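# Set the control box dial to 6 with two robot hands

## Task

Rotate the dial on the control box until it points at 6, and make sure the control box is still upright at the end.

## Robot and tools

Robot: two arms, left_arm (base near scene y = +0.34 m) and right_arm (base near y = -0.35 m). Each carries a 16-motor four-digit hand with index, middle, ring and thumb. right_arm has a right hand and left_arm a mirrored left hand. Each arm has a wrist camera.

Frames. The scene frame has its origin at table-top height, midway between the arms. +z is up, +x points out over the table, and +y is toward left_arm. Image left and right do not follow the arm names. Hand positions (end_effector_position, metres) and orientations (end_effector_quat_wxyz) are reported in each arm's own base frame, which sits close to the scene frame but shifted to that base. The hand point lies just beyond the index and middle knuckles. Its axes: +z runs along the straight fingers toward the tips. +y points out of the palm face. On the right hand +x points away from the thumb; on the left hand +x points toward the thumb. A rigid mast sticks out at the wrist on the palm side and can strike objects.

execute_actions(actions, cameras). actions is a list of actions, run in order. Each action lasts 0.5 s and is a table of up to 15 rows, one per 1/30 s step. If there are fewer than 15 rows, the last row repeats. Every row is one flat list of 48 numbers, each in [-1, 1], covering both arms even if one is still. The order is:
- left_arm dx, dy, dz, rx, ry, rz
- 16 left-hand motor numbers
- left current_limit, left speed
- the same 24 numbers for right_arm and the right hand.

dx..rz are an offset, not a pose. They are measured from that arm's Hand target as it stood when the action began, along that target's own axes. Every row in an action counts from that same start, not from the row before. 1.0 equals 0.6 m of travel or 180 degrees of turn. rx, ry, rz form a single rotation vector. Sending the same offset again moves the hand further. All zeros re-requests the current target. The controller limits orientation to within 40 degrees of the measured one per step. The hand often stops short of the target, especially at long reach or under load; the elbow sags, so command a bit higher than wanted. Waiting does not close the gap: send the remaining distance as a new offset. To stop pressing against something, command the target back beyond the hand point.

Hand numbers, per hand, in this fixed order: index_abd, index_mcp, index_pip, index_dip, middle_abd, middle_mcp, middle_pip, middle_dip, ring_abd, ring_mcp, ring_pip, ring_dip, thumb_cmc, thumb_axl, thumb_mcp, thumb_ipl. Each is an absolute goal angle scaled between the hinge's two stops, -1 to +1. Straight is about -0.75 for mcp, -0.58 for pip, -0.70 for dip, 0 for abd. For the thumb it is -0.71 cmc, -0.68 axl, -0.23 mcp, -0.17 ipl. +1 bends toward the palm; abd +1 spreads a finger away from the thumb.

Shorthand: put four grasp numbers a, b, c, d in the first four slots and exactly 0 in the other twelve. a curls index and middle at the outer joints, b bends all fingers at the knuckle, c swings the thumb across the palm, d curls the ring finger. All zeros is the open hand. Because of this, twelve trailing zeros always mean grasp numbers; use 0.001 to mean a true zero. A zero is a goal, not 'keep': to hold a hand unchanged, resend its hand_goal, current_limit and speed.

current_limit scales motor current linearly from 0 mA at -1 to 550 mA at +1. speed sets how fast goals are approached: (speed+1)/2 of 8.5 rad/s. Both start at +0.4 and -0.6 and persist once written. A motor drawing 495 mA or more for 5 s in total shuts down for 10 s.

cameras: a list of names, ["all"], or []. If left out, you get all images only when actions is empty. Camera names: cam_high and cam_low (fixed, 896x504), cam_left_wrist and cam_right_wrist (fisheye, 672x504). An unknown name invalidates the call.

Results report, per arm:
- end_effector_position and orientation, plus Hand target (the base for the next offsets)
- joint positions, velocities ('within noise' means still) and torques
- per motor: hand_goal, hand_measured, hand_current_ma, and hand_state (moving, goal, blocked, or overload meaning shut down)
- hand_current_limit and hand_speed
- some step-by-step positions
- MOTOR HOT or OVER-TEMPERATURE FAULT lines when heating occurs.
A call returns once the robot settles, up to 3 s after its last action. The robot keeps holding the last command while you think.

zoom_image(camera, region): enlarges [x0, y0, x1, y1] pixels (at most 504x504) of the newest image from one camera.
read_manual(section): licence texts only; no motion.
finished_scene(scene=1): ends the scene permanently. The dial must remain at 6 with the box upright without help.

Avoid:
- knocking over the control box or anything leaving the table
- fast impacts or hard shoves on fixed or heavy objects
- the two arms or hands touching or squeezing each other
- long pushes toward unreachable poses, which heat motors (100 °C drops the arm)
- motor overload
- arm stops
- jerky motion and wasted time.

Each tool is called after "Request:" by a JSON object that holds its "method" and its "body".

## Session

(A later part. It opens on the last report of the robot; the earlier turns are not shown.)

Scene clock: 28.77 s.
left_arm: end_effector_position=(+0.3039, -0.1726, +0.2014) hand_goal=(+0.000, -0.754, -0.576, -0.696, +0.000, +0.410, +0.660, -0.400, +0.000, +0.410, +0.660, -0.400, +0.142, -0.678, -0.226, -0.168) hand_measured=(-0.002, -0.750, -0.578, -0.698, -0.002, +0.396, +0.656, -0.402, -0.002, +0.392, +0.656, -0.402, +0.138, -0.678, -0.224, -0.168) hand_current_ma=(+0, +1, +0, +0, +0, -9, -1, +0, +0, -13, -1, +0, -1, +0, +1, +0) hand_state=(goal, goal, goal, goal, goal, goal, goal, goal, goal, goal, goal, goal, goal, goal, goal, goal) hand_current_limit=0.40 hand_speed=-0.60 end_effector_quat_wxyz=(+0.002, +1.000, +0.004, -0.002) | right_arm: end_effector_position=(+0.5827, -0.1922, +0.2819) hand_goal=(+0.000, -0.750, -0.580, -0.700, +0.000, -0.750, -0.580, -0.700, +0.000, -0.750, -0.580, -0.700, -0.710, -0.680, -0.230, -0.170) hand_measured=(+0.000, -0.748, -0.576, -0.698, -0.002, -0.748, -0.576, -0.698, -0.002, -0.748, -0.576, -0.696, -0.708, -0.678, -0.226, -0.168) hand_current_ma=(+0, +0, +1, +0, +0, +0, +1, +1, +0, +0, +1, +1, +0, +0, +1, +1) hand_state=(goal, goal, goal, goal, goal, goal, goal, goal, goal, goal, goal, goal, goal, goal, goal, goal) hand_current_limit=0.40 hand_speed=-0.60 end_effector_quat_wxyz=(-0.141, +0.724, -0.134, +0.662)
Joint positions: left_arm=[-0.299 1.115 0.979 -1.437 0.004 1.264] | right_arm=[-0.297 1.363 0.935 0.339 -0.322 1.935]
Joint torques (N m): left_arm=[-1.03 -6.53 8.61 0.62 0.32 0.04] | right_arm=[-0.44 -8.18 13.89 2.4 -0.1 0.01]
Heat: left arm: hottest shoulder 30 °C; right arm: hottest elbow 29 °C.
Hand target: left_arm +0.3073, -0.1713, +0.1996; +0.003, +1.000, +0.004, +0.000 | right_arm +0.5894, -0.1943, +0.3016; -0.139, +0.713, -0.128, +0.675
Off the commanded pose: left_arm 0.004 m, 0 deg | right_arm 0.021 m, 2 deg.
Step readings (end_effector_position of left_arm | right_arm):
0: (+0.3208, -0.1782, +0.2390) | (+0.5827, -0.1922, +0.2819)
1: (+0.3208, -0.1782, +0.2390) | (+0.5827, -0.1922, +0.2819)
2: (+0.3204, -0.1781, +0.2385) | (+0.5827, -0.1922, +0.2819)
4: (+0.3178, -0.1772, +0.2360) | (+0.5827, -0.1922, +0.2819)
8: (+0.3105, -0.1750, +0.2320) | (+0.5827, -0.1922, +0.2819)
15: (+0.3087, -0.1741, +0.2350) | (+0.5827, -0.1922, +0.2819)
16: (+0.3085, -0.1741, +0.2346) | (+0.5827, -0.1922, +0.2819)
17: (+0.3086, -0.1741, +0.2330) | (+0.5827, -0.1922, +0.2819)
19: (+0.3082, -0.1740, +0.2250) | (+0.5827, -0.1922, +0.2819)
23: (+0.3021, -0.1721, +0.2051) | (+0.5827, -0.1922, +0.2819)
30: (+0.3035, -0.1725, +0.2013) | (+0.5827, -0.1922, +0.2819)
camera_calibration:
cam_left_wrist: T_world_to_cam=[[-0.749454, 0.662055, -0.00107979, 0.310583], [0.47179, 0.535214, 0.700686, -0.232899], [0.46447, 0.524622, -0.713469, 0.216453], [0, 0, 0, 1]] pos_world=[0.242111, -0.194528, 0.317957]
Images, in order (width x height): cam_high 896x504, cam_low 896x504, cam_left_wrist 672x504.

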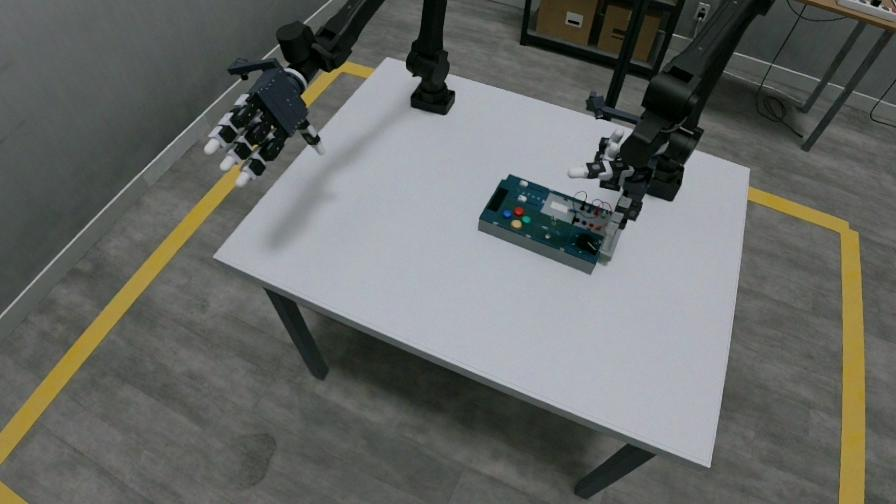

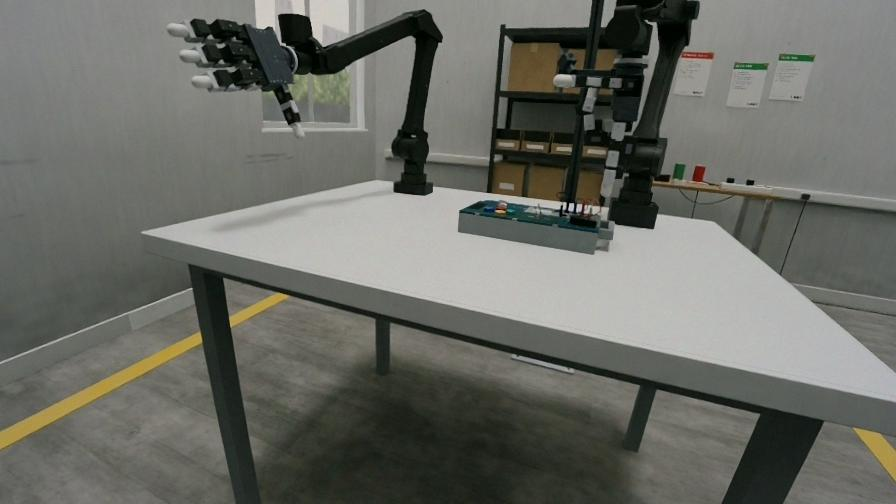

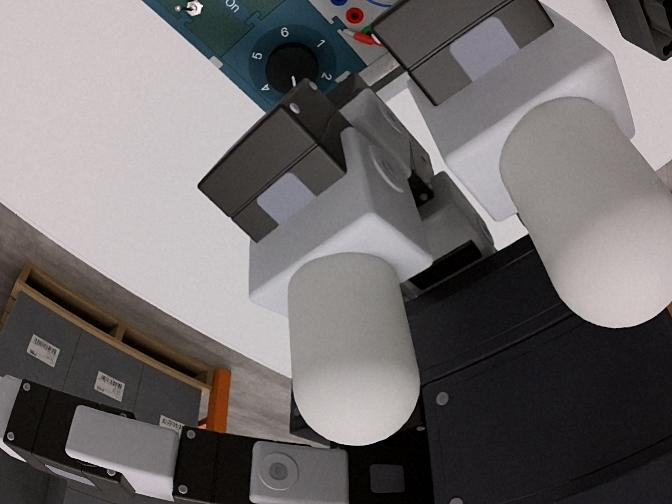

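Request:
{"method": "execute_actions", "body": {"actions": [[[0.0,0,0.028,0,0,0,0.001,-0.754,-0.576,-0.696,0.001,0.41,0.66,-0.40,0.001,0.41,0.66,-0.40,0.143,-0.678,-0.226,-0.168,0.4,-0.6,0,0,0,0,0,0,0,0,0,0,0,0,0,0,0,0,0,0,0,0,0,0,0.4,-0.6]],[[0.0,0,0.028,0,0,0,0.001,-0.754,-0.576,-0.696,0.001,0.41,0.66,-0.40,0.001,0.41,0.66,-0.40,0.143,-0.678,-0.226,-0.168,0.4,-0.6,0,0,0,0,0,0,0,0,0,0,0,0,0,0,0,0,0,0,0,0,0,0,0.4,-0.6]]], "cameras": ["cam_high","cam_low"]}}

Request:
{"method": "zoom_image", "body": {"camera": "cam_high", "region": [570, 210, 630, 280]}}

Request:
{"method": "zoom_image", "body": {"camera": "cam_low", "region": [560, 185, 630, 255]}}

Scene clock: 33.07 s.
left_arm: end_effector_position=(+0.3047, -0.1729, +0.1698) hand_goal=(+0.000, -0.754, -0.576, -0.696, +0.000, +0.410, +0.660, -0.400, +0.000, +0.410, +0.660, -0.400, +0.142, -0.678, -0.226, -0.168) hand_measured=(-0.002, -0.750, -0.578, -0.698, -0.002, +0.396, +0.656, -0.402, -0.002, +0.392, +0.656, -0.402, +0.138, -0.678, -0.224, -0.168) hand_current_ma=(+0, +1, +0, +0, +0, -9, -1, +0, +0, -13, -1, +0, -1, +0, +1, +0) hand_state=(goal, goal, goal, goal, goal, goal, goal, goal, goal, goal, goal, goal, goal, goal, goal, goal) hand_current_limit=0.40 hand_speed=-0.60 end_effector_quat_wxyz=(+0.003, +1.000, +0.004, +0.001) | right_arm: end_effector_position=(+0.5827, -0.1922, +0.2819) hand_goal=(+0.000, -0.750, -0.580, -0.700, +0.000, -0.750, -0.580, -0.700, +0.000, -0.750, -0.580, -0.700, -0.710, -0.680, -0.230, -0.170) hand_measured=(+0.000, -0.748, -0.576, -0.698, -0.002, -0.748, -0.576, -0.698, -0.002, -0.748, -0.576, -0.696, -0.708, -0.678, -0.226, -0.168) hand_current_ma=(+0, +0, +1, +0, +0, +0, +1, +1, +0, +0, +1, +1, +0, +0, +1, +1) hand_state=(goal, goal, goal, goal, goal, goal, goal, goal, goal, goal, goal, goal, goal, goal, goal, goal) hand_current_limit=0.40 hand_speed=-0.60 end_effector_quat_wxyz=(-0.141, +0.724, -0.134, +0.662)
Joint positions: left_arm=[-0.299 1.129 0.905 -1.342 0.004 1.264] | right_arm=[-0.297 1.363 0.935 0.339 -0.322 1.935]
Joint torques (N m): left_arm=[-0.56 -6.48 8.24 0.57 0.23 0.05] | right_arm=[-0.44 -8.12 13.89 2.41 -0.09 0.01]
Heat: left arm: hottest shoulder 30 °C; right arm: hottest elbow 30 °C.
Hand target: left_arm +0.3074, -0.1716, +0.1660; +0.003, +1.000, +0.004, +0.000 | right_arm +0.5894, -0.1943, +0.3016; -0.139, +0.713, -0.128, +0.675
Off the commanded pose: left_arm 0.005 m, 0 deg | right_arm 0.021 m, 2 deg.
Step readings (end_effector_position of left_arm | right_arm):
0: (+0.3039, -0.1726, +0.2014) | (+0.5827, -0.1922, +0.2819)
1: (+0.3040, -0.1727, +0.2014) | (+0.5827, -0.1922, +0.2819)
2: (+0.3044, -0.1728, +0.2009) | (+0.5827, -0.1922, +0.2819)
4: (+0.3058, -0.1732, +0.1981) | (+0.5827, -0.1922, +0.2819)
8: (+0.3038, -0.1726, +0.1898) | (+0.5827, -0.1922, +0.2819)
15: (+0.3044, -0.1728, +0.1871) | (+0.5827, -0.1922, +0.2819)
16: (+0.3046, -0.1728, +0.1871) | (+0.5827, -0.1922, +0.2819)
17: (+0.3049, -0.1729, +0.1863) | (+0.5827, -0.1922, +0.2819)
19: (+0.3059, -0.1732, +0.1833) | (+0.5827, -0.1922, +0.2819)
23: (+0.3038, -0.1726, +0.1735) | (+0.5827, -0.1922, +0.2819)
30: (+0.3045, -0.1728, +0.1698) | (+0.5827, -0.1922, +0.2819)
Images, in order (width x height): cam_high 896x504, cam_low 896x504.

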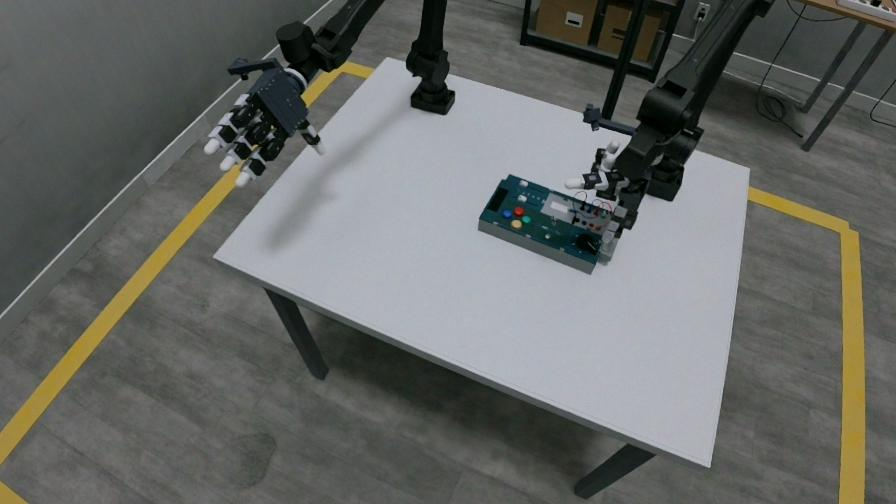

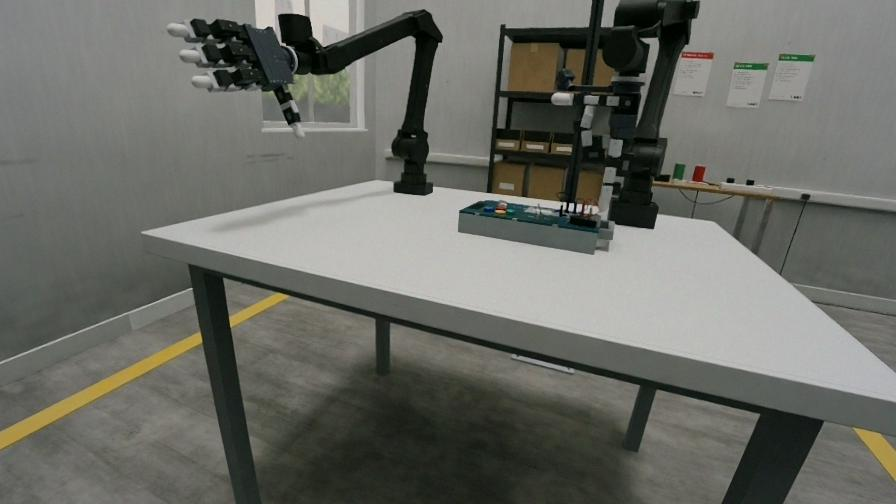

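Scaled by 7.200 from the camera's 896x504 image, which has a finer 1280x720 frame.

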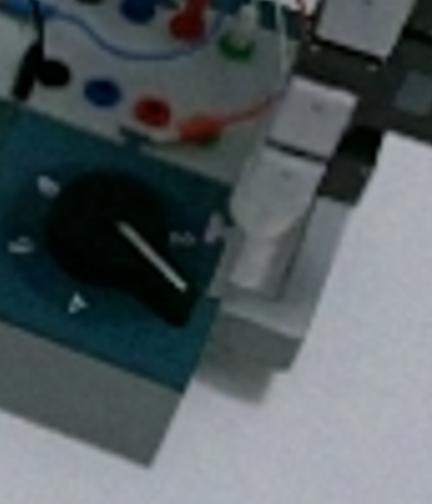

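Scaled by 7.200 from the camera's 896x504 image, which has a finer 1280x720 frame.

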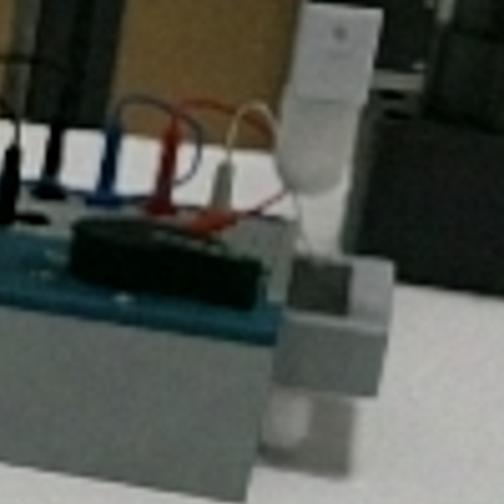

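Request:
{"method": "execute_actions", "body": {"actions": [[[-0.0067,-0.0033,0.02,0,0,0,0.001,-0.754,-0.576,-0.696,0.001,0.41,0.66,-0.40,0.001,0.41,0.66,-0.40,0.143,-0.678,-0.226,-0.168,0.4,-0.6,0,0,0,0,0,0,0,0,0,0,0,0,0,0,0,0,0,0,0,0,0,0,0.4,-0.6]],[[0.0,0,0.02,0,0,0,0.001,-0.754,-0.576,-0.696,0.001,0.41,0.66,-0.40,0.001,0.41,0.66,-0.40,0.143,-0.678,-0.226,-0.168,0.4,-0.6,0,0,0,0,0,0,0,0,0,0,0,0,0,0,0,0,0,0,0,0,0,0,0.4,-0.6]]], "cameras": ["cam_high","cam_low"]}}

Request:
{"method": "zoom_image", "body": {"camera": "cam_high", "region": [570, 210, 630, 280]}}

Request:
{"method": "zoom_image", "body": {"camera": "cam_low", "region": [560, 185, 630, 255]}}

Scene clock: 35.30 s.
left_arm: end_effector_position=(+0.3012, -0.1716, +0.1467) hand_goal=(+0.000, -0.754, -0.576, -0.696, +0.000, +0.410, +0.660, -0.400, +0.000, +0.410, +0.660, -0.400, +0.142, -0.678, -0.226, -0.168) hand_measured=(-0.002, -0.750, -0.578, -0.698, -0.002, +0.396, +0.656, -0.402, -0.002, +0.392, +0.656, -0.402, +0.138, -0.678, -0.224, -0.168) hand_current_ma=(+0, +1, +0, +0, +0, -9, -1, +0, +0, -13, -1, +0, -1, +0, +1, +0) hand_state=(goal, goal, goal, goal, goal, goal, goal, goal, goal, goal, goal, goal, goal, goal, goal, goal) hand_current_limit=0.40 hand_speed=-0.60 end_effector_quat_wxyz=(+0.003, +1.000, +0.004, +0.002) | right_arm: end_effector_position=(+0.5827, -0.1922, +0.2819) hand_goal=(+0.000, -0.750, -0.580, -0.700, +0.000, -0.750, -0.580, -0.700, +0.000, -0.750, -0.580, -0.700, -0.710, -0.680, -0.230, -0.170) hand_measured=(+0.000, -0.748, -0.576, -0.698, -0.002, -0.748, -0.576, -0.698, -0.002, -0.748, -0.576, -0.696, -0.708, -0.678, -0.226, -0.168) hand_current_ma=(+0, +0, +1, +0, +0, +0, +1, +1, +0, +0, +1, +1, +0, +0, +1, +1) hand_state=(goal, goal, goal, goal, goal, goal, goal, goal, goal, goal, goal, goal, goal, goal, goal, goal) hand_current_limit=0.40 hand_speed=-0.60 end_effector_quat_wxyz=(-0.141, +0.724, -0.134, +0.662)
Joint positions: left_arm=[-0.298 1.134 0.846 -1.275 0.004 1.264] | right_arm=[-0.297 1.363 0.935 0.339 -0.322 1.935]
Joint torques (N m): left_arm=[-0.38 -6.77 8.03 0.47 0.27 0.07] | right_arm=[-0.5 -8.18 13.9 2.41 -0.1 0.01]
Heat: left arm: hottest shoulder 30 °C; right arm: hottest elbow 30 °C.
Hand target: left_arm +0.3033, -0.1698, +0.1421; +0.003, +1.000, +0.004, +0.000 | right_arm +0.5894, -0.1943, +0.3016; -0.139, +0.713, -0.128, +0.675
Off the commanded pose: left_arm 0.005 m, 0 deg | right_arm 0.021 m, 2 deg.
Step readings (end_effector_position of left_arm | right_arm):
0: (+0.3047, -0.1729, +0.1698) | (+0.5827, -0.1922, +0.2819)
1: (+0.3047, -0.1729, +0.1698) | (+0.5827, -0.1922, +0.2819)
2: (+0.3049, -0.1729, +0.1692) | (+0.5827, -0.1922, +0.2819)
4: (+0.3049, -0.1729, +0.1663) | (+0.5827, -0.1922, +0.2819)
8: (+0.3009, -0.1716, +0.1584) | (+0.5827, -0.1922, +0.2819)
15: (+0.3008, -0.1714, +0.1567) | (+0.5827, -0.1922, +0.2819)
16: (+0.3008, -0.1714, +0.1566) | (+0.5827, -0.1922, +0.2819)
17: (+0.3013, -0.1716, +0.1563) | (+0.5827, -0.1922, +0.2819)
19: (+0.3021, -0.1718, +0.1545) | (+0.5827, -0.1922, +0.2819)
23: (+0.3007, -0.1714, +0.1488) | (+0.5827, -0.1922, +0.2819)
30: (+0.3011, -0.1715, +0.1467) | (+0.5827, -0.1922, +0.2819)
Images, in order (width x height): cam_high 896x504, cam_low 896x504.

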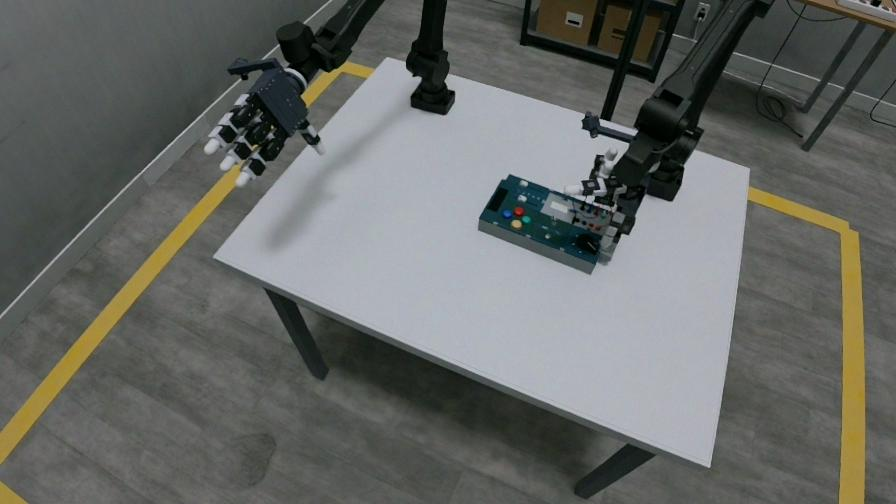

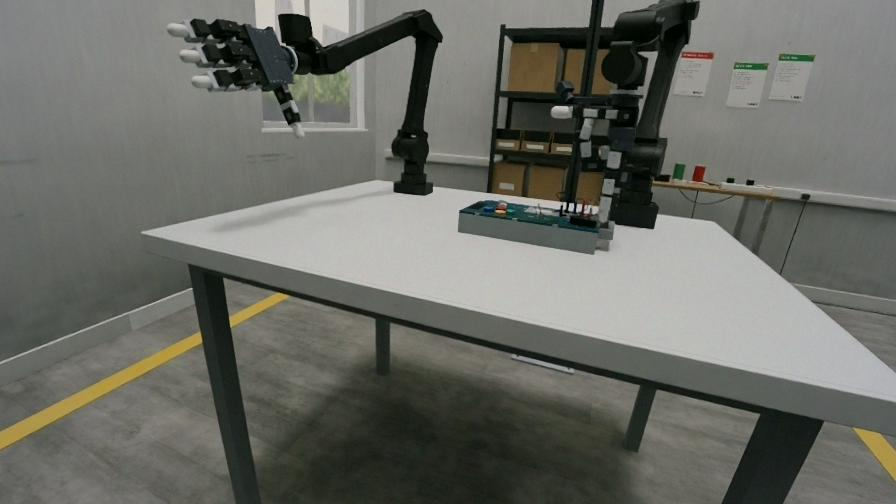

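Scaled by 7.200 from the camera's 896x504 image, which has a finer 1280x720 frame.

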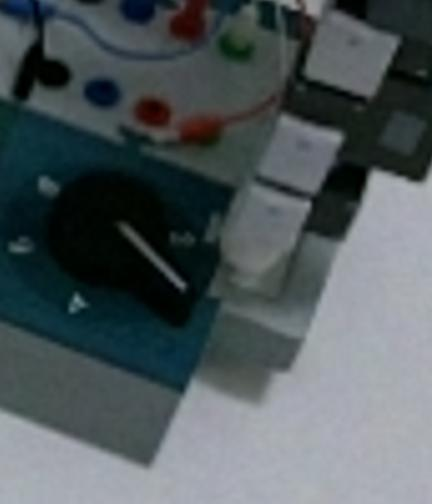

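Scaled by 7.200 from the camera's 896x504 image, which has a finer 1280x720 frame.

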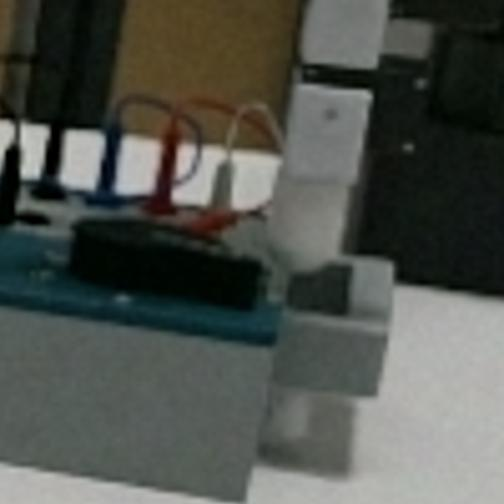

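Request:
{"method": "execute_actions", "body": {"actions": [[[0.0,0.0,0.011,0,0,0,0.001,-0.754,-0.576,-0.696,0.001,0.41,0.66,-0.40,0.001,0.41,0.66,-0.40,0.143,-0.678,-0.226,-0.168,0.4,-0.6,0,0,0,0,0,0,0,0,0,0,0,0,0,0,0,0,0,0,0,0,0,0,0.4,-0.6]],[[0.0027,0.0283,0.0,0,0,0,0.001,-0.754,-0.576,-0.696,0.001,0.41,0.66,-0.40,0.001,0.41,0.66,-0.40,0.143,-0.678,-0.226,-0.168,0.4,-0.6,0,0,0,0,0,0,0,0,0,0,0,0,0,0,0,0,0,0,0,0,0,0,0.4,-0.6]]], "cameras": ["cam_high","cam_low"]}}

Request:
{"method": "zoom_image", "body": {"camera": "cam_high", "region": [570, 210, 630, 280]}}

Request:
{"method": "zoom_image", "body": {"camera": "cam_low", "region": [560, 185, 630, 255]}}

Scene clock: 37.13 s.
left_arm: end_effector_position=(+0.3007, -0.1802, +0.1380) hand_goal=(+0.000, -0.754, -0.576, -0.696, +0.000, +0.410, +0.660, -0.400, +0.000, +0.410, +0.660, -0.400, +0.142, -0.678, -0.226, -0.168) hand_measured=(+0.000, -0.776, -0.590, -0.702, -0.002, +0.396, +0.656, -0.402, -0.002, +0.392, +0.656, -0.402, +0.138, -0.678, -0.224, -0.168) hand_current_ma=(+0, -17, -7, -2, +0, -9, -1, +0, +0, -13, -1, +0, -1, +0, +1, +0) hand_state=(goal, blocked, goal, goal, goal, goal, goal, goal, goal, goal, goal, goal, goal, goal, goal, goal) hand_current_limit=0.40 hand_speed=-0.60 end_effector_quat_wxyz=(+0.002, +1.000, +0.006, +0.003) | right_arm: end_effector_position=(+0.5827, -0.1922, +0.2819) hand_goal=(+0.000, -0.750, -0.580, -0.700, +0.000, -0.750, -0.580, -0.700, +0.000, -0.750, -0.580, -0.700, -0.710, -0.680, -0.230, -0.170) hand_measured=(+0.000, -0.748, -0.576, -0.698, -0.002, -0.748, -0.576, -0.698, -0.002, -0.748, -0.576, -0.696, -0.708, -0.678, -0.226, -0.168) hand_current_ma=(+0, +0, +1, +0, +0, +0, +1, +1, +0, +0, +1, +1, +0, +0, +1, +1) hand_state=(goal, goal, goal, goal, goal, goal, goal, goal, goal, goal, goal, goal, goal, goal, goal, goal) hand_current_limit=0.40 hand_speed=-0.60 end_effector_quat_wxyz=(-0.141, +0.724, -0.134, +0.662)
Joint positions: left_arm=[-0.33 1.148 0.832 -1.249 0.001 1.229] | right_arm=[-0.297 1.363 0.935 0.339 -0.322 1.935]
Joint torques (N m): left_arm=[-2.37 -5.36 9.02 0.59 0.4 -0.1] | right_arm=[-0.44 -8.12 13.9 2.4 -0.09 0.01]
Heat: left arm: hottest shoulder 30 °C; right arm: hottest elbow 31 °C.
Hand target: left_arm +0.3051, -0.1867, +0.1355; +0.003, +1.000, +0.004, +0.000 | right_arm +0.5894, -0.1943, +0.3016; -0.139, +0.713, -0.128, +0.675
Off the commanded pose: left_arm 0.008 m, 0 deg | right_arm 0.021 m, 2 deg.
Step readings (end_effector_position of left_arm | right_arm):
0: (+0.3012, -0.1716, +0.1467) | (+0.5827, -0.1922, +0.2819)
1: (+0.3013, -0.1716, +0.1468) | (+0.5827, -0.1922, +0.2819)
2: (+0.3014, -0.1716, +0.1464) | (+0.5827, -0.1922, +0.2819)
4: (+0.3020, -0.1718, +0.1455) | (+0.5827, -0.1922, +0.2819)
8: (+0.3012, -0.1716, +0.1419) | (+0.5827, -0.1922, +0.2819)
15: (+0.3013, -0.1716, +0.1401) | (+0.5827, -0.1922, +0.2819)
16: (+0.3014, -0.1716, +0.1401) | (+0.5827, -0.1922, +0.2819)
17: (+0.3014, -0.1716, +0.1400) | (+0.5827, -0.1922, +0.2819)
19: (+0.3012, -0.1735, +0.1390) | (+0.5827, -0.1922, +0.2819)
23: (+0.3001, -0.1788, +0.1380) | (+0.5827, -0.1922, +0.2819)
30: (+0.3005, -0.1802, +0.1380) | (+0.5827, -0.1922, +0.2819)
Images, in order (width x height): cam_high 896x504, cam_low 896x504.

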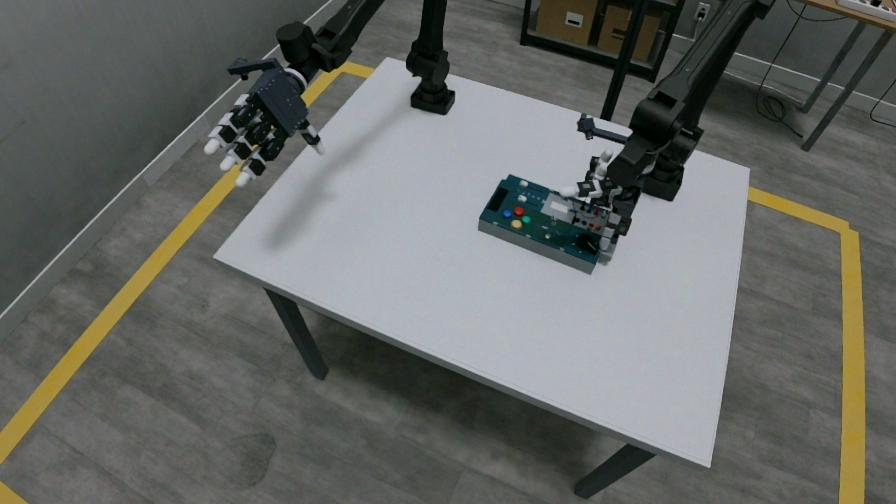

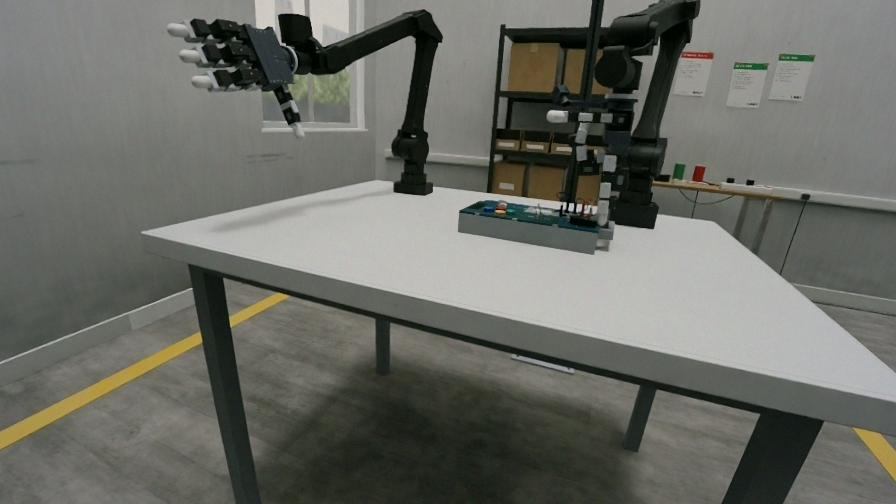

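Scaled by 7.200 from the camera's 896x504 image, which has a finer 1280x720 frame.

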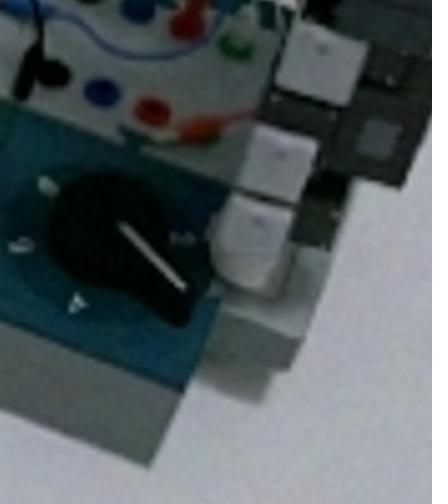

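Scaled by 7.200 from the camera's 896x504 image, which has a finer 1280x720 frame.

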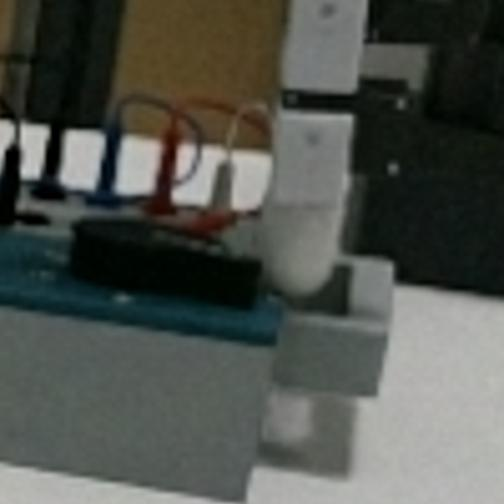

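Request:
{"method": "execute_actions", "body": {"actions": [[[0.0,0.0,-0.011,0,0,0,0.001,-0.754,-0.576,-0.696,0.001,0.41,0.66,-0.40,0.001,0.41,0.66,-0.40,0.143,-0.678,-0.226,-0.168,0.4,-0.6,0,0,0,0,0,0,0,0,0,0,0,0,0,0,0,0,0,0,0,0,0,0,0.4,-0.6]]], "cameras": ["cam_high","cam_low"]}}

Request:
{"method": "zoom_image", "body": {"camera": "cam_high", "region": [570, 210, 630, 280]}}

Request:
{"method": "zoom_image", "body": {"camera": "cam_low", "region": [560, 185, 630, 255]}}

Scene clock: 38.57 s.
left_arm: end_effector_position=(+0.3007, -0.1803, +0.1380) hand_goal=(+0.000, -0.754, -0.576, -0.696, +0.000, +0.410, +0.660, -0.400, +0.000, +0.410, +0.660, -0.400, +0.142, -0.678, -0.226, -0.168) hand_measured=(+0.000, -0.776, -0.590, -0.702, -0.002, +0.396, +0.656, -0.402, -0.002, +0.392, +0.656, -0.402, +0.138, -0.678, -0.224, -0.168) hand_current_ma=(+0, -17, -7, -2, +0, -9, -1, +0, +0, -13, -1, +0, -1, +0, +1, +0) hand_state=(goal, blocked, goal, goal, goal, goal, goal, goal, goal, goal, goal, goal, goal, goal, goal, goal) hand_current_limit=0.40 hand_speed=-0.60 end_effector_quat_wxyz=(+0.002, +1.000, +0.006, +0.003) | right_arm: end_effector_position=(+0.5827, -0.1922, +0.2819) hand_goal=(+0.000, -0.750, -0.580, -0.700, +0.000, -0.750, -0.580, -0.700, +0.000, -0.750, -0.580, -0.700, -0.710, -0.680, -0.230, -0.170) hand_measured=(+0.000, -0.748, -0.576, -0.698, -0.002, -0.748, -0.576, -0.698, -0.002, -0.748, -0.576, -0.696, -0.708, -0.678, -0.226, -0.168) hand_current_ma=(+0, +0, +1, +0, +0, +0, +1, +1, +0, +0, +1, +1, +0, +0, +1, +1) hand_state=(goal, goal, goal, goal, goal, goal, goal, goal, goal, goal, goal, goal, goal, goal, goal, goal) hand_current_limit=0.40 hand_speed=-0.60 end_effector_quat_wxyz=(-0.141, +0.724, -0.134, +0.662)
Joint positions: left_arm=[-0.33 1.148 0.832 -1.249 0.001 1.228] | right_arm=[-0.297 1.363 0.935 0.339 -0.322 1.935]
Joint torques (N m): left_arm=[-1.85 -5.54 10.15 0.02 0.35 -0.12] | right_arm=[-0.5 -8.12 13.9 2.4 -0.1 0.01]
Heat: left arm: hottest shoulder 30 °C; right arm: hottest elbow 31 °C.
Hand target: left_arm +0.3051, -0.1868, +0.1421; +0.003, +1.000, +0.004, +0.000 | right_arm +0.5894, -0.1943, +0.3016; -0.139, +0.713, -0.128, +0.675
Off the commanded pose: left_arm 0.009 m, 0 deg | right_arm 0.021 m, 2 deg.
Step readings (end_effector_position of left_arm | right_arm):
0: (+0.3007, -0.1803, +0.1380) | (+0.5827, -0.1922, +0.2819)
1: (+0.3007, -0.1803, +0.1380) | (+0.5827, -0.1922, +0.2819)
2: (+0.3007, -0.1803, +0.1380) | (+0.5827, -0.1922, +0.2819)
4: (+0.3007, -0.1803, +0.1380) | (+0.5827, -0.1922, +0.2819)
8: (+0.3007, -0.1803, +0.1380) | (+0.5827, -0.1922, +0.2819)
15: (+0.3007, -0.1803, +0.1380) | (+0.5827, -0.1922, +0.2819)
Images, in order (width x height): cam_high 896x504, cam_low 896x504.

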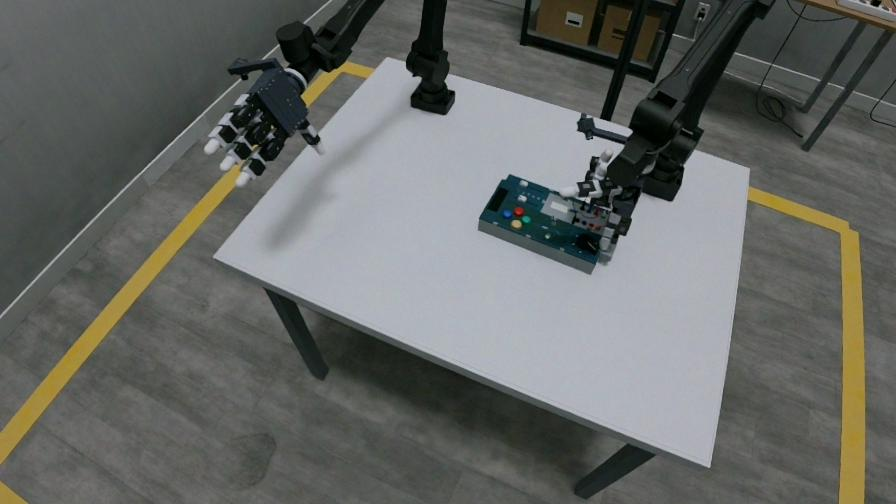

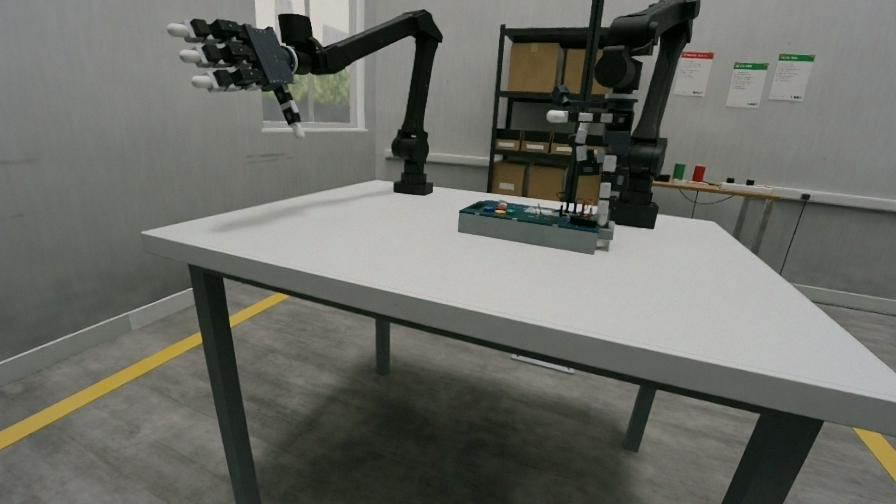

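Scaled by 7.200 from the camera's 896x504 image, which has a finer 1280x720 frame.

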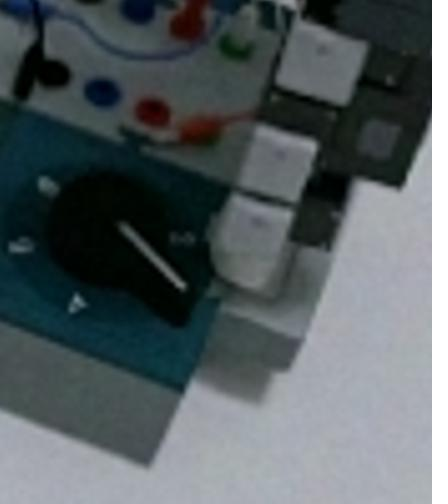

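Scaled by 7.200 from the camera's 896x504 image, which has a finer 1280x720 frame.

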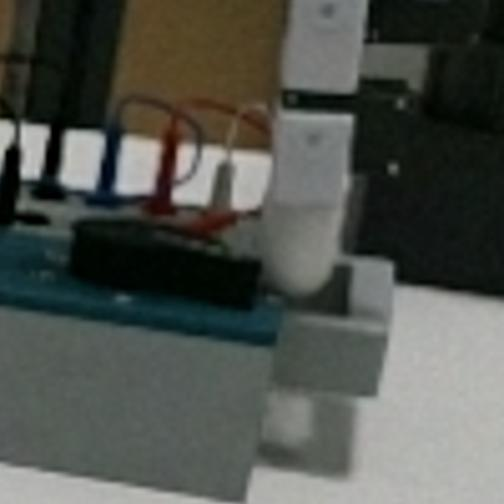

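Request:
{"method": "execute_actions", "body": {"actions": [[[0.0,0.0,-0.013,0,0,0,0.001,-0.754,-0.576,-0.696,0.001,0.41,0.66,-0.40,0.001,0.41,0.66,-0.40,0.143,-0.678,-0.226,-0.168,0.4,-0.6,0,0,0,0,0,0,0,0,0,0,0,0,0,0,0,0,0,0,0,0,0,0,0.4,-0.6]]]}}

Scene clock: 39.43 s.
left_arm: end_effector_position=(+0.2975, -0.1793, +0.1383) hand_goal=(+0.000, -0.754, -0.576, -0.696, +0.000, +0.410, +0.660, -0.400, +0.000, +0.410, +0.660, -0.400, +0.142, -0.678, -0.226, -0.168) hand_measured=(-0.012, -0.768, -0.588, -0.702, -0.002, +0.396, +0.656, -0.402, -0.002, +0.392, +0.656, -0.402, +0.138, -0.678, -0.224, -0.168) hand_current_ma=(-5, -9, -6, -2, +0, -9, -1, +0, +0, -13, -1, +0, -1, +0, +1, +0) hand_state=(goal, goal, goal, goal, goal, goal, goal, goal, goal, goal, goal, goal, goal, goal, goal, goal) hand_current_limit=0.40 hand_speed=-0.60 end_effector_quat_wxyz=(-0.001, +1.000, +0.006, -0.004) | right_arm: end_effector_position=(+0.5827, -0.1922, +0.2819) hand_goal=(+0.000, -0.750, -0.580, -0.700, +0.000, -0.750, -0.580, -0.700, +0.000, -0.750, -0.580, -0.700, -0.710, -0.680, -0.230, -0.170) hand_measured=(+0.000, -0.748, -0.576, -0.698, -0.002, -0.748, -0.576, -0.698, -0.002, -0.748, -0.576, -0.696, -0.708, -0.678, -0.226, -0.168) hand_current_ma=(+0, +0, +1, +0, +0, +0, +1, +1, +0, +0, +1, +1, +0, +0, +1, +1) hand_state=(goal, goal, goal, goal, goal, goal, goal, goal, goal, goal, goal, goal, goal, goal, goal, goal) hand_current_limit=0.40 hand_speed=-0.60 end_effector_quat_wxyz=(-0.141, +0.724, -0.134, +0.662)
Joint positions: left_arm=[-0.331 1.148 0.835 -1.266 0.001 1.228] | right_arm=[-0.297 1.363 0.935 0.339 -0.322 1.935]
Joint torques (N m): left_arm=[-1.96 -6.95 11.08 -0.43 0.38 -0.09] | right_arm=[-0.5 -8.18 13.89 2.4 -0.1 0.01]
Heat: left arm: hottest shoulder 30 °C; right arm: hottest elbow 31 °C.
Hand target: left_arm +0.3051, -0.1867, +0.1500; +0.003, +1.000, +0.004, +0.000 | right_arm +0.5894, -0.1943, +0.3016; -0.139, +0.713, -0.128, +0.675
Off the commanded pose: left_arm 0.016 m, 1 deg | right_arm 0.021 m, 2 deg.
Step readings (end_effector_position of left_arm | right_arm):
0: (+0.3007, -0.1803, +0.1380) | (+0.5827, -0.1922, +0.2819)
1: (+0.3006, -0.1802, +0.1380) | (+0.5827, -0.1922, +0.2819)
2: (+0.3006, -0.1802, +0.1381) | (+0.5827, -0.1922, +0.2819)
4: (+0.2998, -0.1800, +0.1384) | (+0.5827, -0.1922, +0.2819)
8: (+0.2983, -0.1794, +0.1382) | (+0.5827, -0.1922, +0.2819)
15: (+0.2976, -0.1793, +0.1383) | (+0.5827, -0.1922, +0.2819)

Request:
{"method": "execute_actions", "body": {"actions": [[[0.0,0.0,-0.02,0,0,0,0.001,-0.754,-0.576,-0.696,0.001,0.41,0.66,-0.40,0.001,0.41,0.66,-0.40,0.143,-0.678,-0.226,-0.168,0.4,-0.6,0,0,0,0,0,0,0,0,0,0,0,0,0,0,0,0,0,0,0,0,0,0,0.4,-0.6]]]}}

Scene clock: 40.33 s.
left_arm: end_effector_position=(+0.2921, -0.1788, +0.1425) hand_goal=(+0.000, -0.754, -0.576, -0.696, +0.000, +0.410, +0.660, -0.400, +0.000, +0.410, +0.660, -0.400, +0.142, -0.678, -0.226, -0.168) hand_measured=(-0.004, -0.756, -0.578, -0.700, -0.002, +0.396, +0.656, -0.402, -0.002, +0.392, +0.656, -0.402, +0.138, -0.678, -0.224, -0.168) hand_current_ma=(-1, +0, +0, -1, +0, -9, -1, +0, +0, -13, -1, +0, -1, +0, +1, +0) hand_state=(goal, goal, goal, goal, goal, goal, goal, goal, goal, goal, goal, goal, goal, goal, goal, goal) hand_current_limit=0.40 hand_speed=-0.60 end_effector_quat_wxyz=(-0.004, +1.000, +0.005, -0.017) | right_arm: end_effector_position=(+0.5827, -0.1922, +0.2819) hand_goal=(+0.000, -0.750, -0.580, -0.700, +0.000, -0.750, -0.580, -0.700, +0.000, -0.750, -0.580, -0.700, -0.710, -0.680, -0.230, -0.170) hand_measured=(+0.000, -0.748, -0.576, -0.698, -0.002, -0.748, -0.576, -0.698, -0.002, -0.748, -0.576, -0.696, -0.708, -0.678, -0.226, -0.168) hand_current_ma=(+0, +0, +1, +0, +0, +0, +1, +1, +0, +0, +1, +1, +0, +0, +1, +1) hand_state=(goal, goal, goal, goal, goal, goal, goal, goal, goal, goal, goal, goal, goal, goal, goal, goal) hand_current_limit=0.40 hand_speed=-0.60 end_effector_quat_wxyz=(-0.141, +0.724, -0.134, +0.662)
Joint positions: left_arm=[-0.332 1.148 0.849 -1.307 0.005 1.228] | right_arm=[-0.297 1.363 0.935 0.339 -0.322 1.935]
Joint torques (N m): left_arm=[-2.14 -7.36 11.93 -0.31 0.3 -0.04] | right_arm=[-0.44 -8.12 13.9 2.41 -0.09 0.01]
Heat: left arm: hottest shoulder 30 °C; right arm: hottest elbow 31 °C.
Hand target: left_arm +0.3050, -0.1866, +0.1620; +0.003, +1.000, +0.004, +0.000 | right_arm +0.5894, -0.1943, +0.3016; -0.139, +0.713, -0.128, +0.675
Off the commanded pose: left_arm 0.025 m, 2 deg | right_arm 0.021 m, 2 deg.
Step readings (end_effector_position of left_arm | right_arm):
0: (+0.2975, -0.1793, +0.1383) | (+0.5827, -0.1922, +0.2819)
1: (+0.2974, -0.1793, +0.1383) | (+0.5827, -0.1922, +0.2819)
2: (+0.2970, -0.1792, +0.1386) | (+0.5827, -0.1922, +0.2819)
4: (+0.2946, -0.1790, +0.1394) | (+0.5827, -0.1922, +0.2819)
8: (+0.2914, -0.1786, +0.1403) | (+0.5827, -0.1922, +0.2819)
15: (+0.2923, -0.1789, +0.1425) | (+0.5827, -0.1922, +0.2819)

Request:
{"method": "execute_actions", "body": {"actions": [[[0.02,0.0,-0.005,0,0,0,0.001,-0.754,-0.576,-0.696,0.001,0.41,0.66,-0.40,0.001,0.41,0.66,-0.40,0.143,-0.678,-0.226,-0.168,0.4,-0.6,0,0,0,0,0,0,0,0,0,0,0,0,0,0,0,0,0,0,0,0,0,0,0.4,-0.6]]]}}

Scene clock: 41.47 s.
left_arm: end_effector_position=(+0.3029, -0.1826, +0.1502) hand_goal=(+0.000, -0.754, -0.576, -0.696, +0.000, +0.410, +0.660, -0.400, +0.000, +0.410, +0.660, -0.400, +0.142, -0.678, -0.226, -0.168) hand_measured=(-0.004, -0.756, -0.578, -0.700, -0.002, +0.396, +0.656, -0.402, -0.002, +0.392, +0.656, -0.402, +0.138, -0.678, -0.224, -0.168) hand_current_ma=(-1, +0, +0, -1, +0, -9, -1, +0, +0, -13, -1, +0, -1, +0, +1, +0) hand_state=(goal, goal, goal, goal, goal, goal, goal, goal, goal, goal, goal, goal, goal, goal, goal, goal) hand_current_limit=0.40 hand_speed=-0.60 end_effector_quat_wxyz=(-0.001, +1.000, +0.005, -0.011) | right_arm: end_effector_position=(+0.5827, -0.1922, +0.2819) hand_goal=(+0.000, -0.750, -0.580, -0.700, +0.000, -0.750, -0.580, -0.700, +0.000, -0.750, -0.580, -0.700, -0.710, -0.680, -0.230, -0.170) hand_measured=(+0.000, -0.748, -0.576, -0.698, -0.002, -0.748, -0.576, -0.698, -0.002, -0.748, -0.576, -0.696, -0.708, -0.678, -0.226, -0.168) hand_current_ma=(+0, +0, +1, +0, +0, +0, +1, +1, +0, +0, +1, +1, +0, +0, +1, +1) hand_state=(goal, goal, goal, goal, goal, goal, goal, goal, goal, goal, goal, goal, goal, goal, goal, goal) hand_current_limit=0.40 hand_speed=-0.60 end_effector_quat_wxyz=(-0.141, +0.724, -0.134, +0.662)
Joint positions: left_arm=[-0.332 1.165 0.882 -1.31 0.005 1.228] | right_arm=[-0.297 1.363 0.935 0.339 -0.322 1.935]
Joint torques (N m): left_arm=[-0.85 -6.18 11.88 -0.09 0.25 0.05] | right_arm=[-0.44 -8.12 13.89 2.4 -0.09 0.01]
Heat: left arm: hottest shoulder 30 °C; right arm: hottest elbow 31 °C.
Hand target: left_arm +0.3171, -0.1866, +0.1649; +0.003, +1.000, +0.004, +0.000 | right_arm +0.5894, -0.1943, +0.3016; -0.139, +0.713, -0.128, +0.675
Off the commanded pose: left_arm 0.021 m, 1 deg | right_arm 0.021 m, 2 deg.
Step readings (end_effector_position of left_arm | right_arm):
0: (+0.2921, -0.1788, +0.1425) | (+0.5827, -0.1922, +0.2819)
1: (+0.2922, -0.1789, +0.1427) | (+0.5827, -0.1922, +0.2819)
2: (+0.2923, -0.1789, +0.1429) | (+0.5827, -0.1922, +0.2819)
4: (+0.2942, -0.1795, +0.1449) | (+0.5827, -0.1922, +0.2819)
8: (+0.3006, -0.1818, +0.1498) | (+0.5827, -0.1922, +0.2819)
15: (+0.3029, -0.1826, +0.1505) | (+0.5827, -0.1922, +0.2819)

Request:
{"method": "execute_actions", "body": {"actions": [[[0.0,0.015,0.03,0,0,0,0.001,-0.754,-0.576,-0.696,0.001,0.41,0.66,-0.40,0.001,0.41,0.66,-0.40,0.143,-0.678,-0.226,-0.168,0.4,-0.6,0,0,0,0,0,0,0,0,0,0,0,0,0,0,0,0,0,0,0,0,0,0,0.4,-0.6]]]}}

Scene clock: 42.37 s.
left_arm: end_effector_position=(+0.3094, -0.1898, +0.1431) hand_goal=(+0.000, -0.754, -0.576, -0.696, +0.000, +0.410, +0.660, -0.400, +0.000, +0.410, +0.660, -0.400, +0.142, -0.678, -0.226, -0.168) hand_measured=(-0.002, -0.756, -0.578, -0.700, -0.002, +0.396, +0.656, -0.402, -0.002, +0.392, +0.656, -0.402, +0.138, -0.678, -0.224, -0.168) hand_current_ma=(+0, +0, +0, -1, +0, -9, -1, +0, +0, -13, -1, +0, -1, +0, +1, +0) hand_state=(goal, goal, goal, goal, goal, goal, goal, goal, goal, goal, goal, goal, goal, goal, goal, goal) hand_current_limit=0.40 hand_speed=-0.60 end_effector_quat_wxyz=(+0.000, +1.000, +0.003, -0.008) | right_arm: end_effector_position=(+0.5827, -0.1922, +0.2819) hand_goal=(+0.000, -0.750, -0.580, -0.700, +0.000, -0.750, -0.580, -0.700, +0.000, -0.750, -0.580, -0.700, -0.710, -0.680, -0.230, -0.170) hand_measured=(+0.000, -0.748, -0.576, -0.698, -0.002, -0.748, -0.576, -0.698, -0.002, -0.748, -0.576, -0.696, -0.708, -0.678, -0.226, -0.168) hand_current_ma=(+0, +0, +1, +0, +0, +0, +1, +1, +0, +0, +1, +1, +0, +0, +1, +1) hand_state=(goal, goal, goal, goal, goal, goal, goal, goal, goal, goal, goal, goal, goal, goal, goal, goal) hand_current_limit=0.40 hand_speed=-0.60 end_effector_quat_wxyz=(-0.141, +0.724, -0.134, +0.662)
Joint positions: left_arm=[-0.347 1.192 0.882 -1.276 0.005 1.218] | right_arm=[-0.297 1.363 0.935 0.339 -0.322 1.935]
Joint torques (N m): left_arm=[-2.08 -7.3 9.65 0.62 0.25 -0.13] | right_arm=[-0.44 -8.18 13.89 2.4 -0.1 0.01]
Heat: left arm: hottest shoulder 30 °C; right arm: hottest elbow 31 °C.
Hand target: left_arm +0.3172, -0.1957, +0.1470; +0.003, +1.000, +0.004, +0.000 | right_arm +0.5894, -0.1943, +0.3016; -0.139, +0.713, -0.128, +0.675
Off the commanded pose: left_arm 0.011 m, 1 deg | right_arm 0.021 m, 2 deg.
Step readings (end_effector_position of left_arm | right_arm):
0: (+0.3029, -0.1826, +0.1502) | (+0.5827, -0.1922, +0.2819)
1: (+0.3029, -0.1826, +0.1502) | (+0.5827, -0.1922, +0.2819)
2: (+0.3030, -0.1826, +0.1500) | (+0.5827, -0.1922, +0.2819)
4: (+0.3045, -0.1835, +0.1489) | (+0.5827, -0.1922, +0.2819)
8: (+0.3079, -0.1877, +0.1450) | (+0.5827, -0.1922, +0.2819)
15: (+0.3092, -0.1898, +0.1431) | (+0.5827, -0.1922, +0.2819)

Request:
{"method": "execute_actions", "body": {"actions": [], "cameras": ["cam_high","cam_low","cam_left_wrist"]}}

Request:
{"method": "zoom_image", "body": {"camera": "cam_high", "region": [570, 210, 630, 280]}}

Request:
{"method": "zoom_image", "body": {"camera": "cam_low", "region": [560, 185, 630, 255]}}

Scene clock: 42.60 s.
left_arm: end_effector_position=(+0.3094, -0.1898, +0.1431) hand_goal=(+0.000, -0.754, -0.576, -0.696, +0.000, +0.410, +0.660, -0.400, +0.000, +0.410, +0.660, -0.400, +0.142, -0.678, -0.226, -0.168) hand_measured=(-0.002, -0.756, -0.578, -0.700, -0.002, +0.396, +0.656, -0.402, -0.002, +0.392, +0.656, -0.402, +0.138, -0.678, -0.224, -0.168) hand_current_ma=(+0, +0, +0, -1, +0, -9, -1, +0, +0, -13, -1, +0, -1, +0, +1, +0) hand_state=(goal, goal, goal, goal, goal, goal, goal, goal, goal, goal, goal, goal, goal, goal, goal, goal) hand_current_limit=0.40 hand_speed=-0.60 end_effector_quat_wxyz=(+0.000, +1.000, +0.003, -0.008) | right_arm: end_effector_position=(+0.5827, -0.1922, +0.2819) hand_goal=(+0.000, -0.750, -0.580, -0.700, +0.000, -0.750, -0.580, -0.700, +0.000, -0.750, -0.580, -0.700, -0.710, -0.680, -0.230, -0.170) hand_measured=(+0.000, -0.748, -0.576, -0.698, -0.002, -0.748, -0.576, -0.698, -0.002, -0.748, -0.576, -0.696, -0.708, -0.678, -0.226, -0.168) hand_current_ma=(+0, +0, +1, +0, +0, +0, +1, +1, +0, +0, +1, +1, +0, +0, +1, +1) hand_state=(goal, goal, goal, goal, goal, goal, goal, goal, goal, goal, goal, goal, goal, goal, goal, goal) hand_current_limit=0.40 hand_speed=-0.60 end_effector_quat_wxyz=(-0.141, +0.724, -0.134, +0.662)
Joint positions: left_arm=[-0.347 1.192 0.882 -1.276 0.005 1.218] | right_arm=[-0.297 1.363 0.935 0.339 -0.322 1.935]
Joint velocities: within noise
Joint torques (N m): left_arm=[-2.43 -7.12 9.62 0.76 0.25 -0.14] | right_arm=[-0.5 -8.12 13.89 2.41 -0.09 0.01]
Motor temperatures (°C): left_arm=[27 30 27 26 24 21] | right_arm=[22 27 32 25 22 23]
Heat: left arm: hottest shoulder 30 °C; right arm: hottest elbow 32 °C.
Hand target: left_arm +0.3172, -0.1957, +0.1470; +0.003, +1.000, +0.004, +0.000 | right_arm +0.5894, -0.1943, +0.3016; -0.139, +0.713, -0.128, +0.675
Off the commanded pose: left_arm 0.010 m, 1 deg | right_arm 0.021 m, 2 deg.
camera_calibration:
cam_left_wrist: T_world_to_cam=[[-0.747892, 0.663729, 0.0110274, 0.324153], [0.481763, 0.531274, 0.696888, -0.188743], [0.456686, 0.526509, -0.717095, 0.18451], [0, 0, 0, 1]] pos_world=[0.249097, -0.212022, 0.26027]
Images, in order (width x height): cam_high 896x504, cam_low 896x504, cam_left_wrist 672x504.

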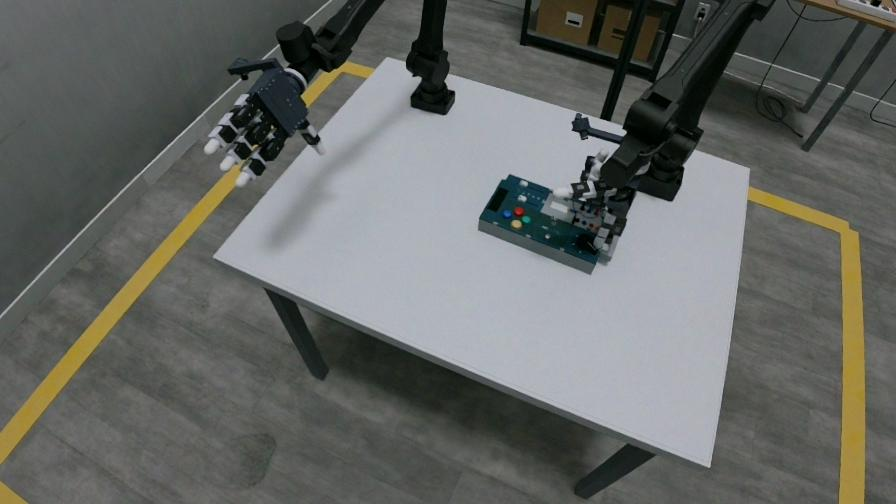

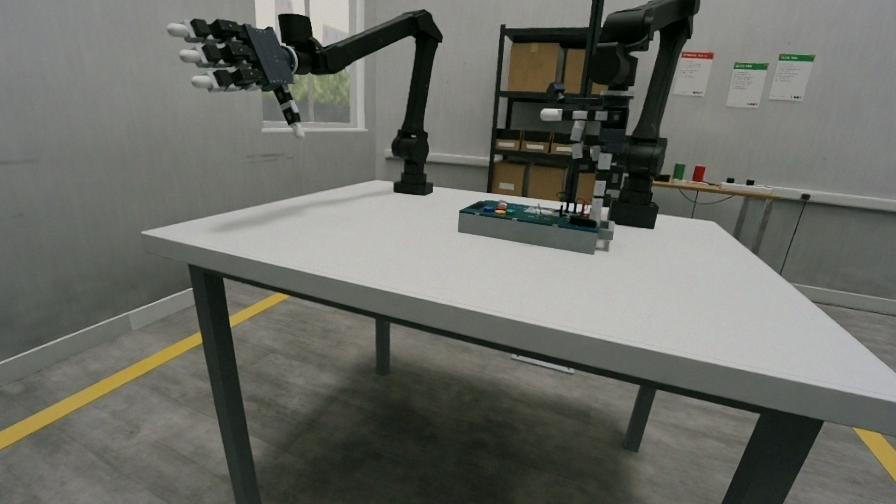

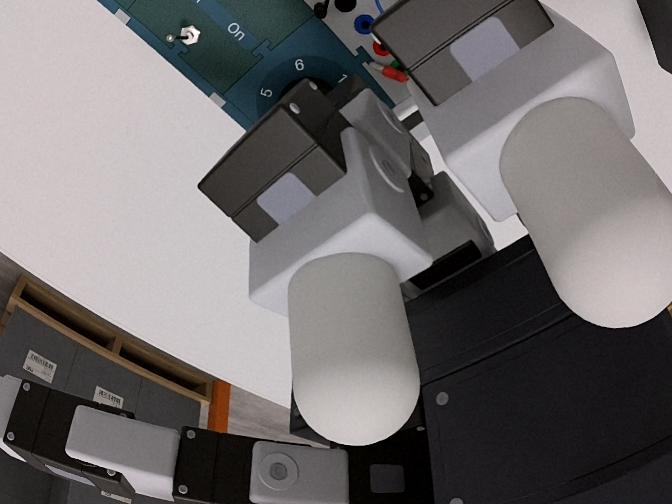

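Scaled by 7.200 from the camera's 896x504 image, which has a finer 1280x720 frame.

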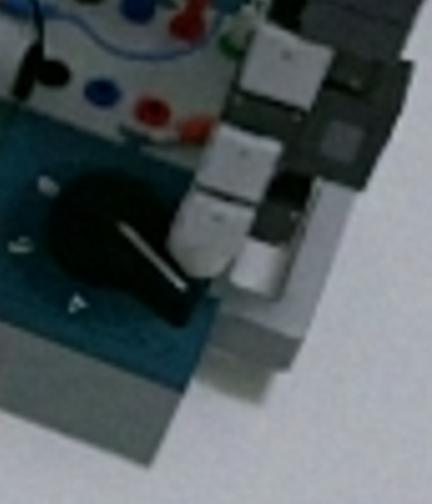

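Scaled by 7.200 from the camera's 896x504 image, which has a finer 1280x720 frame.

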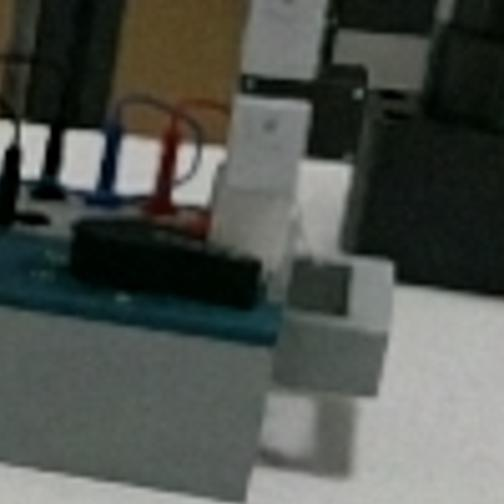

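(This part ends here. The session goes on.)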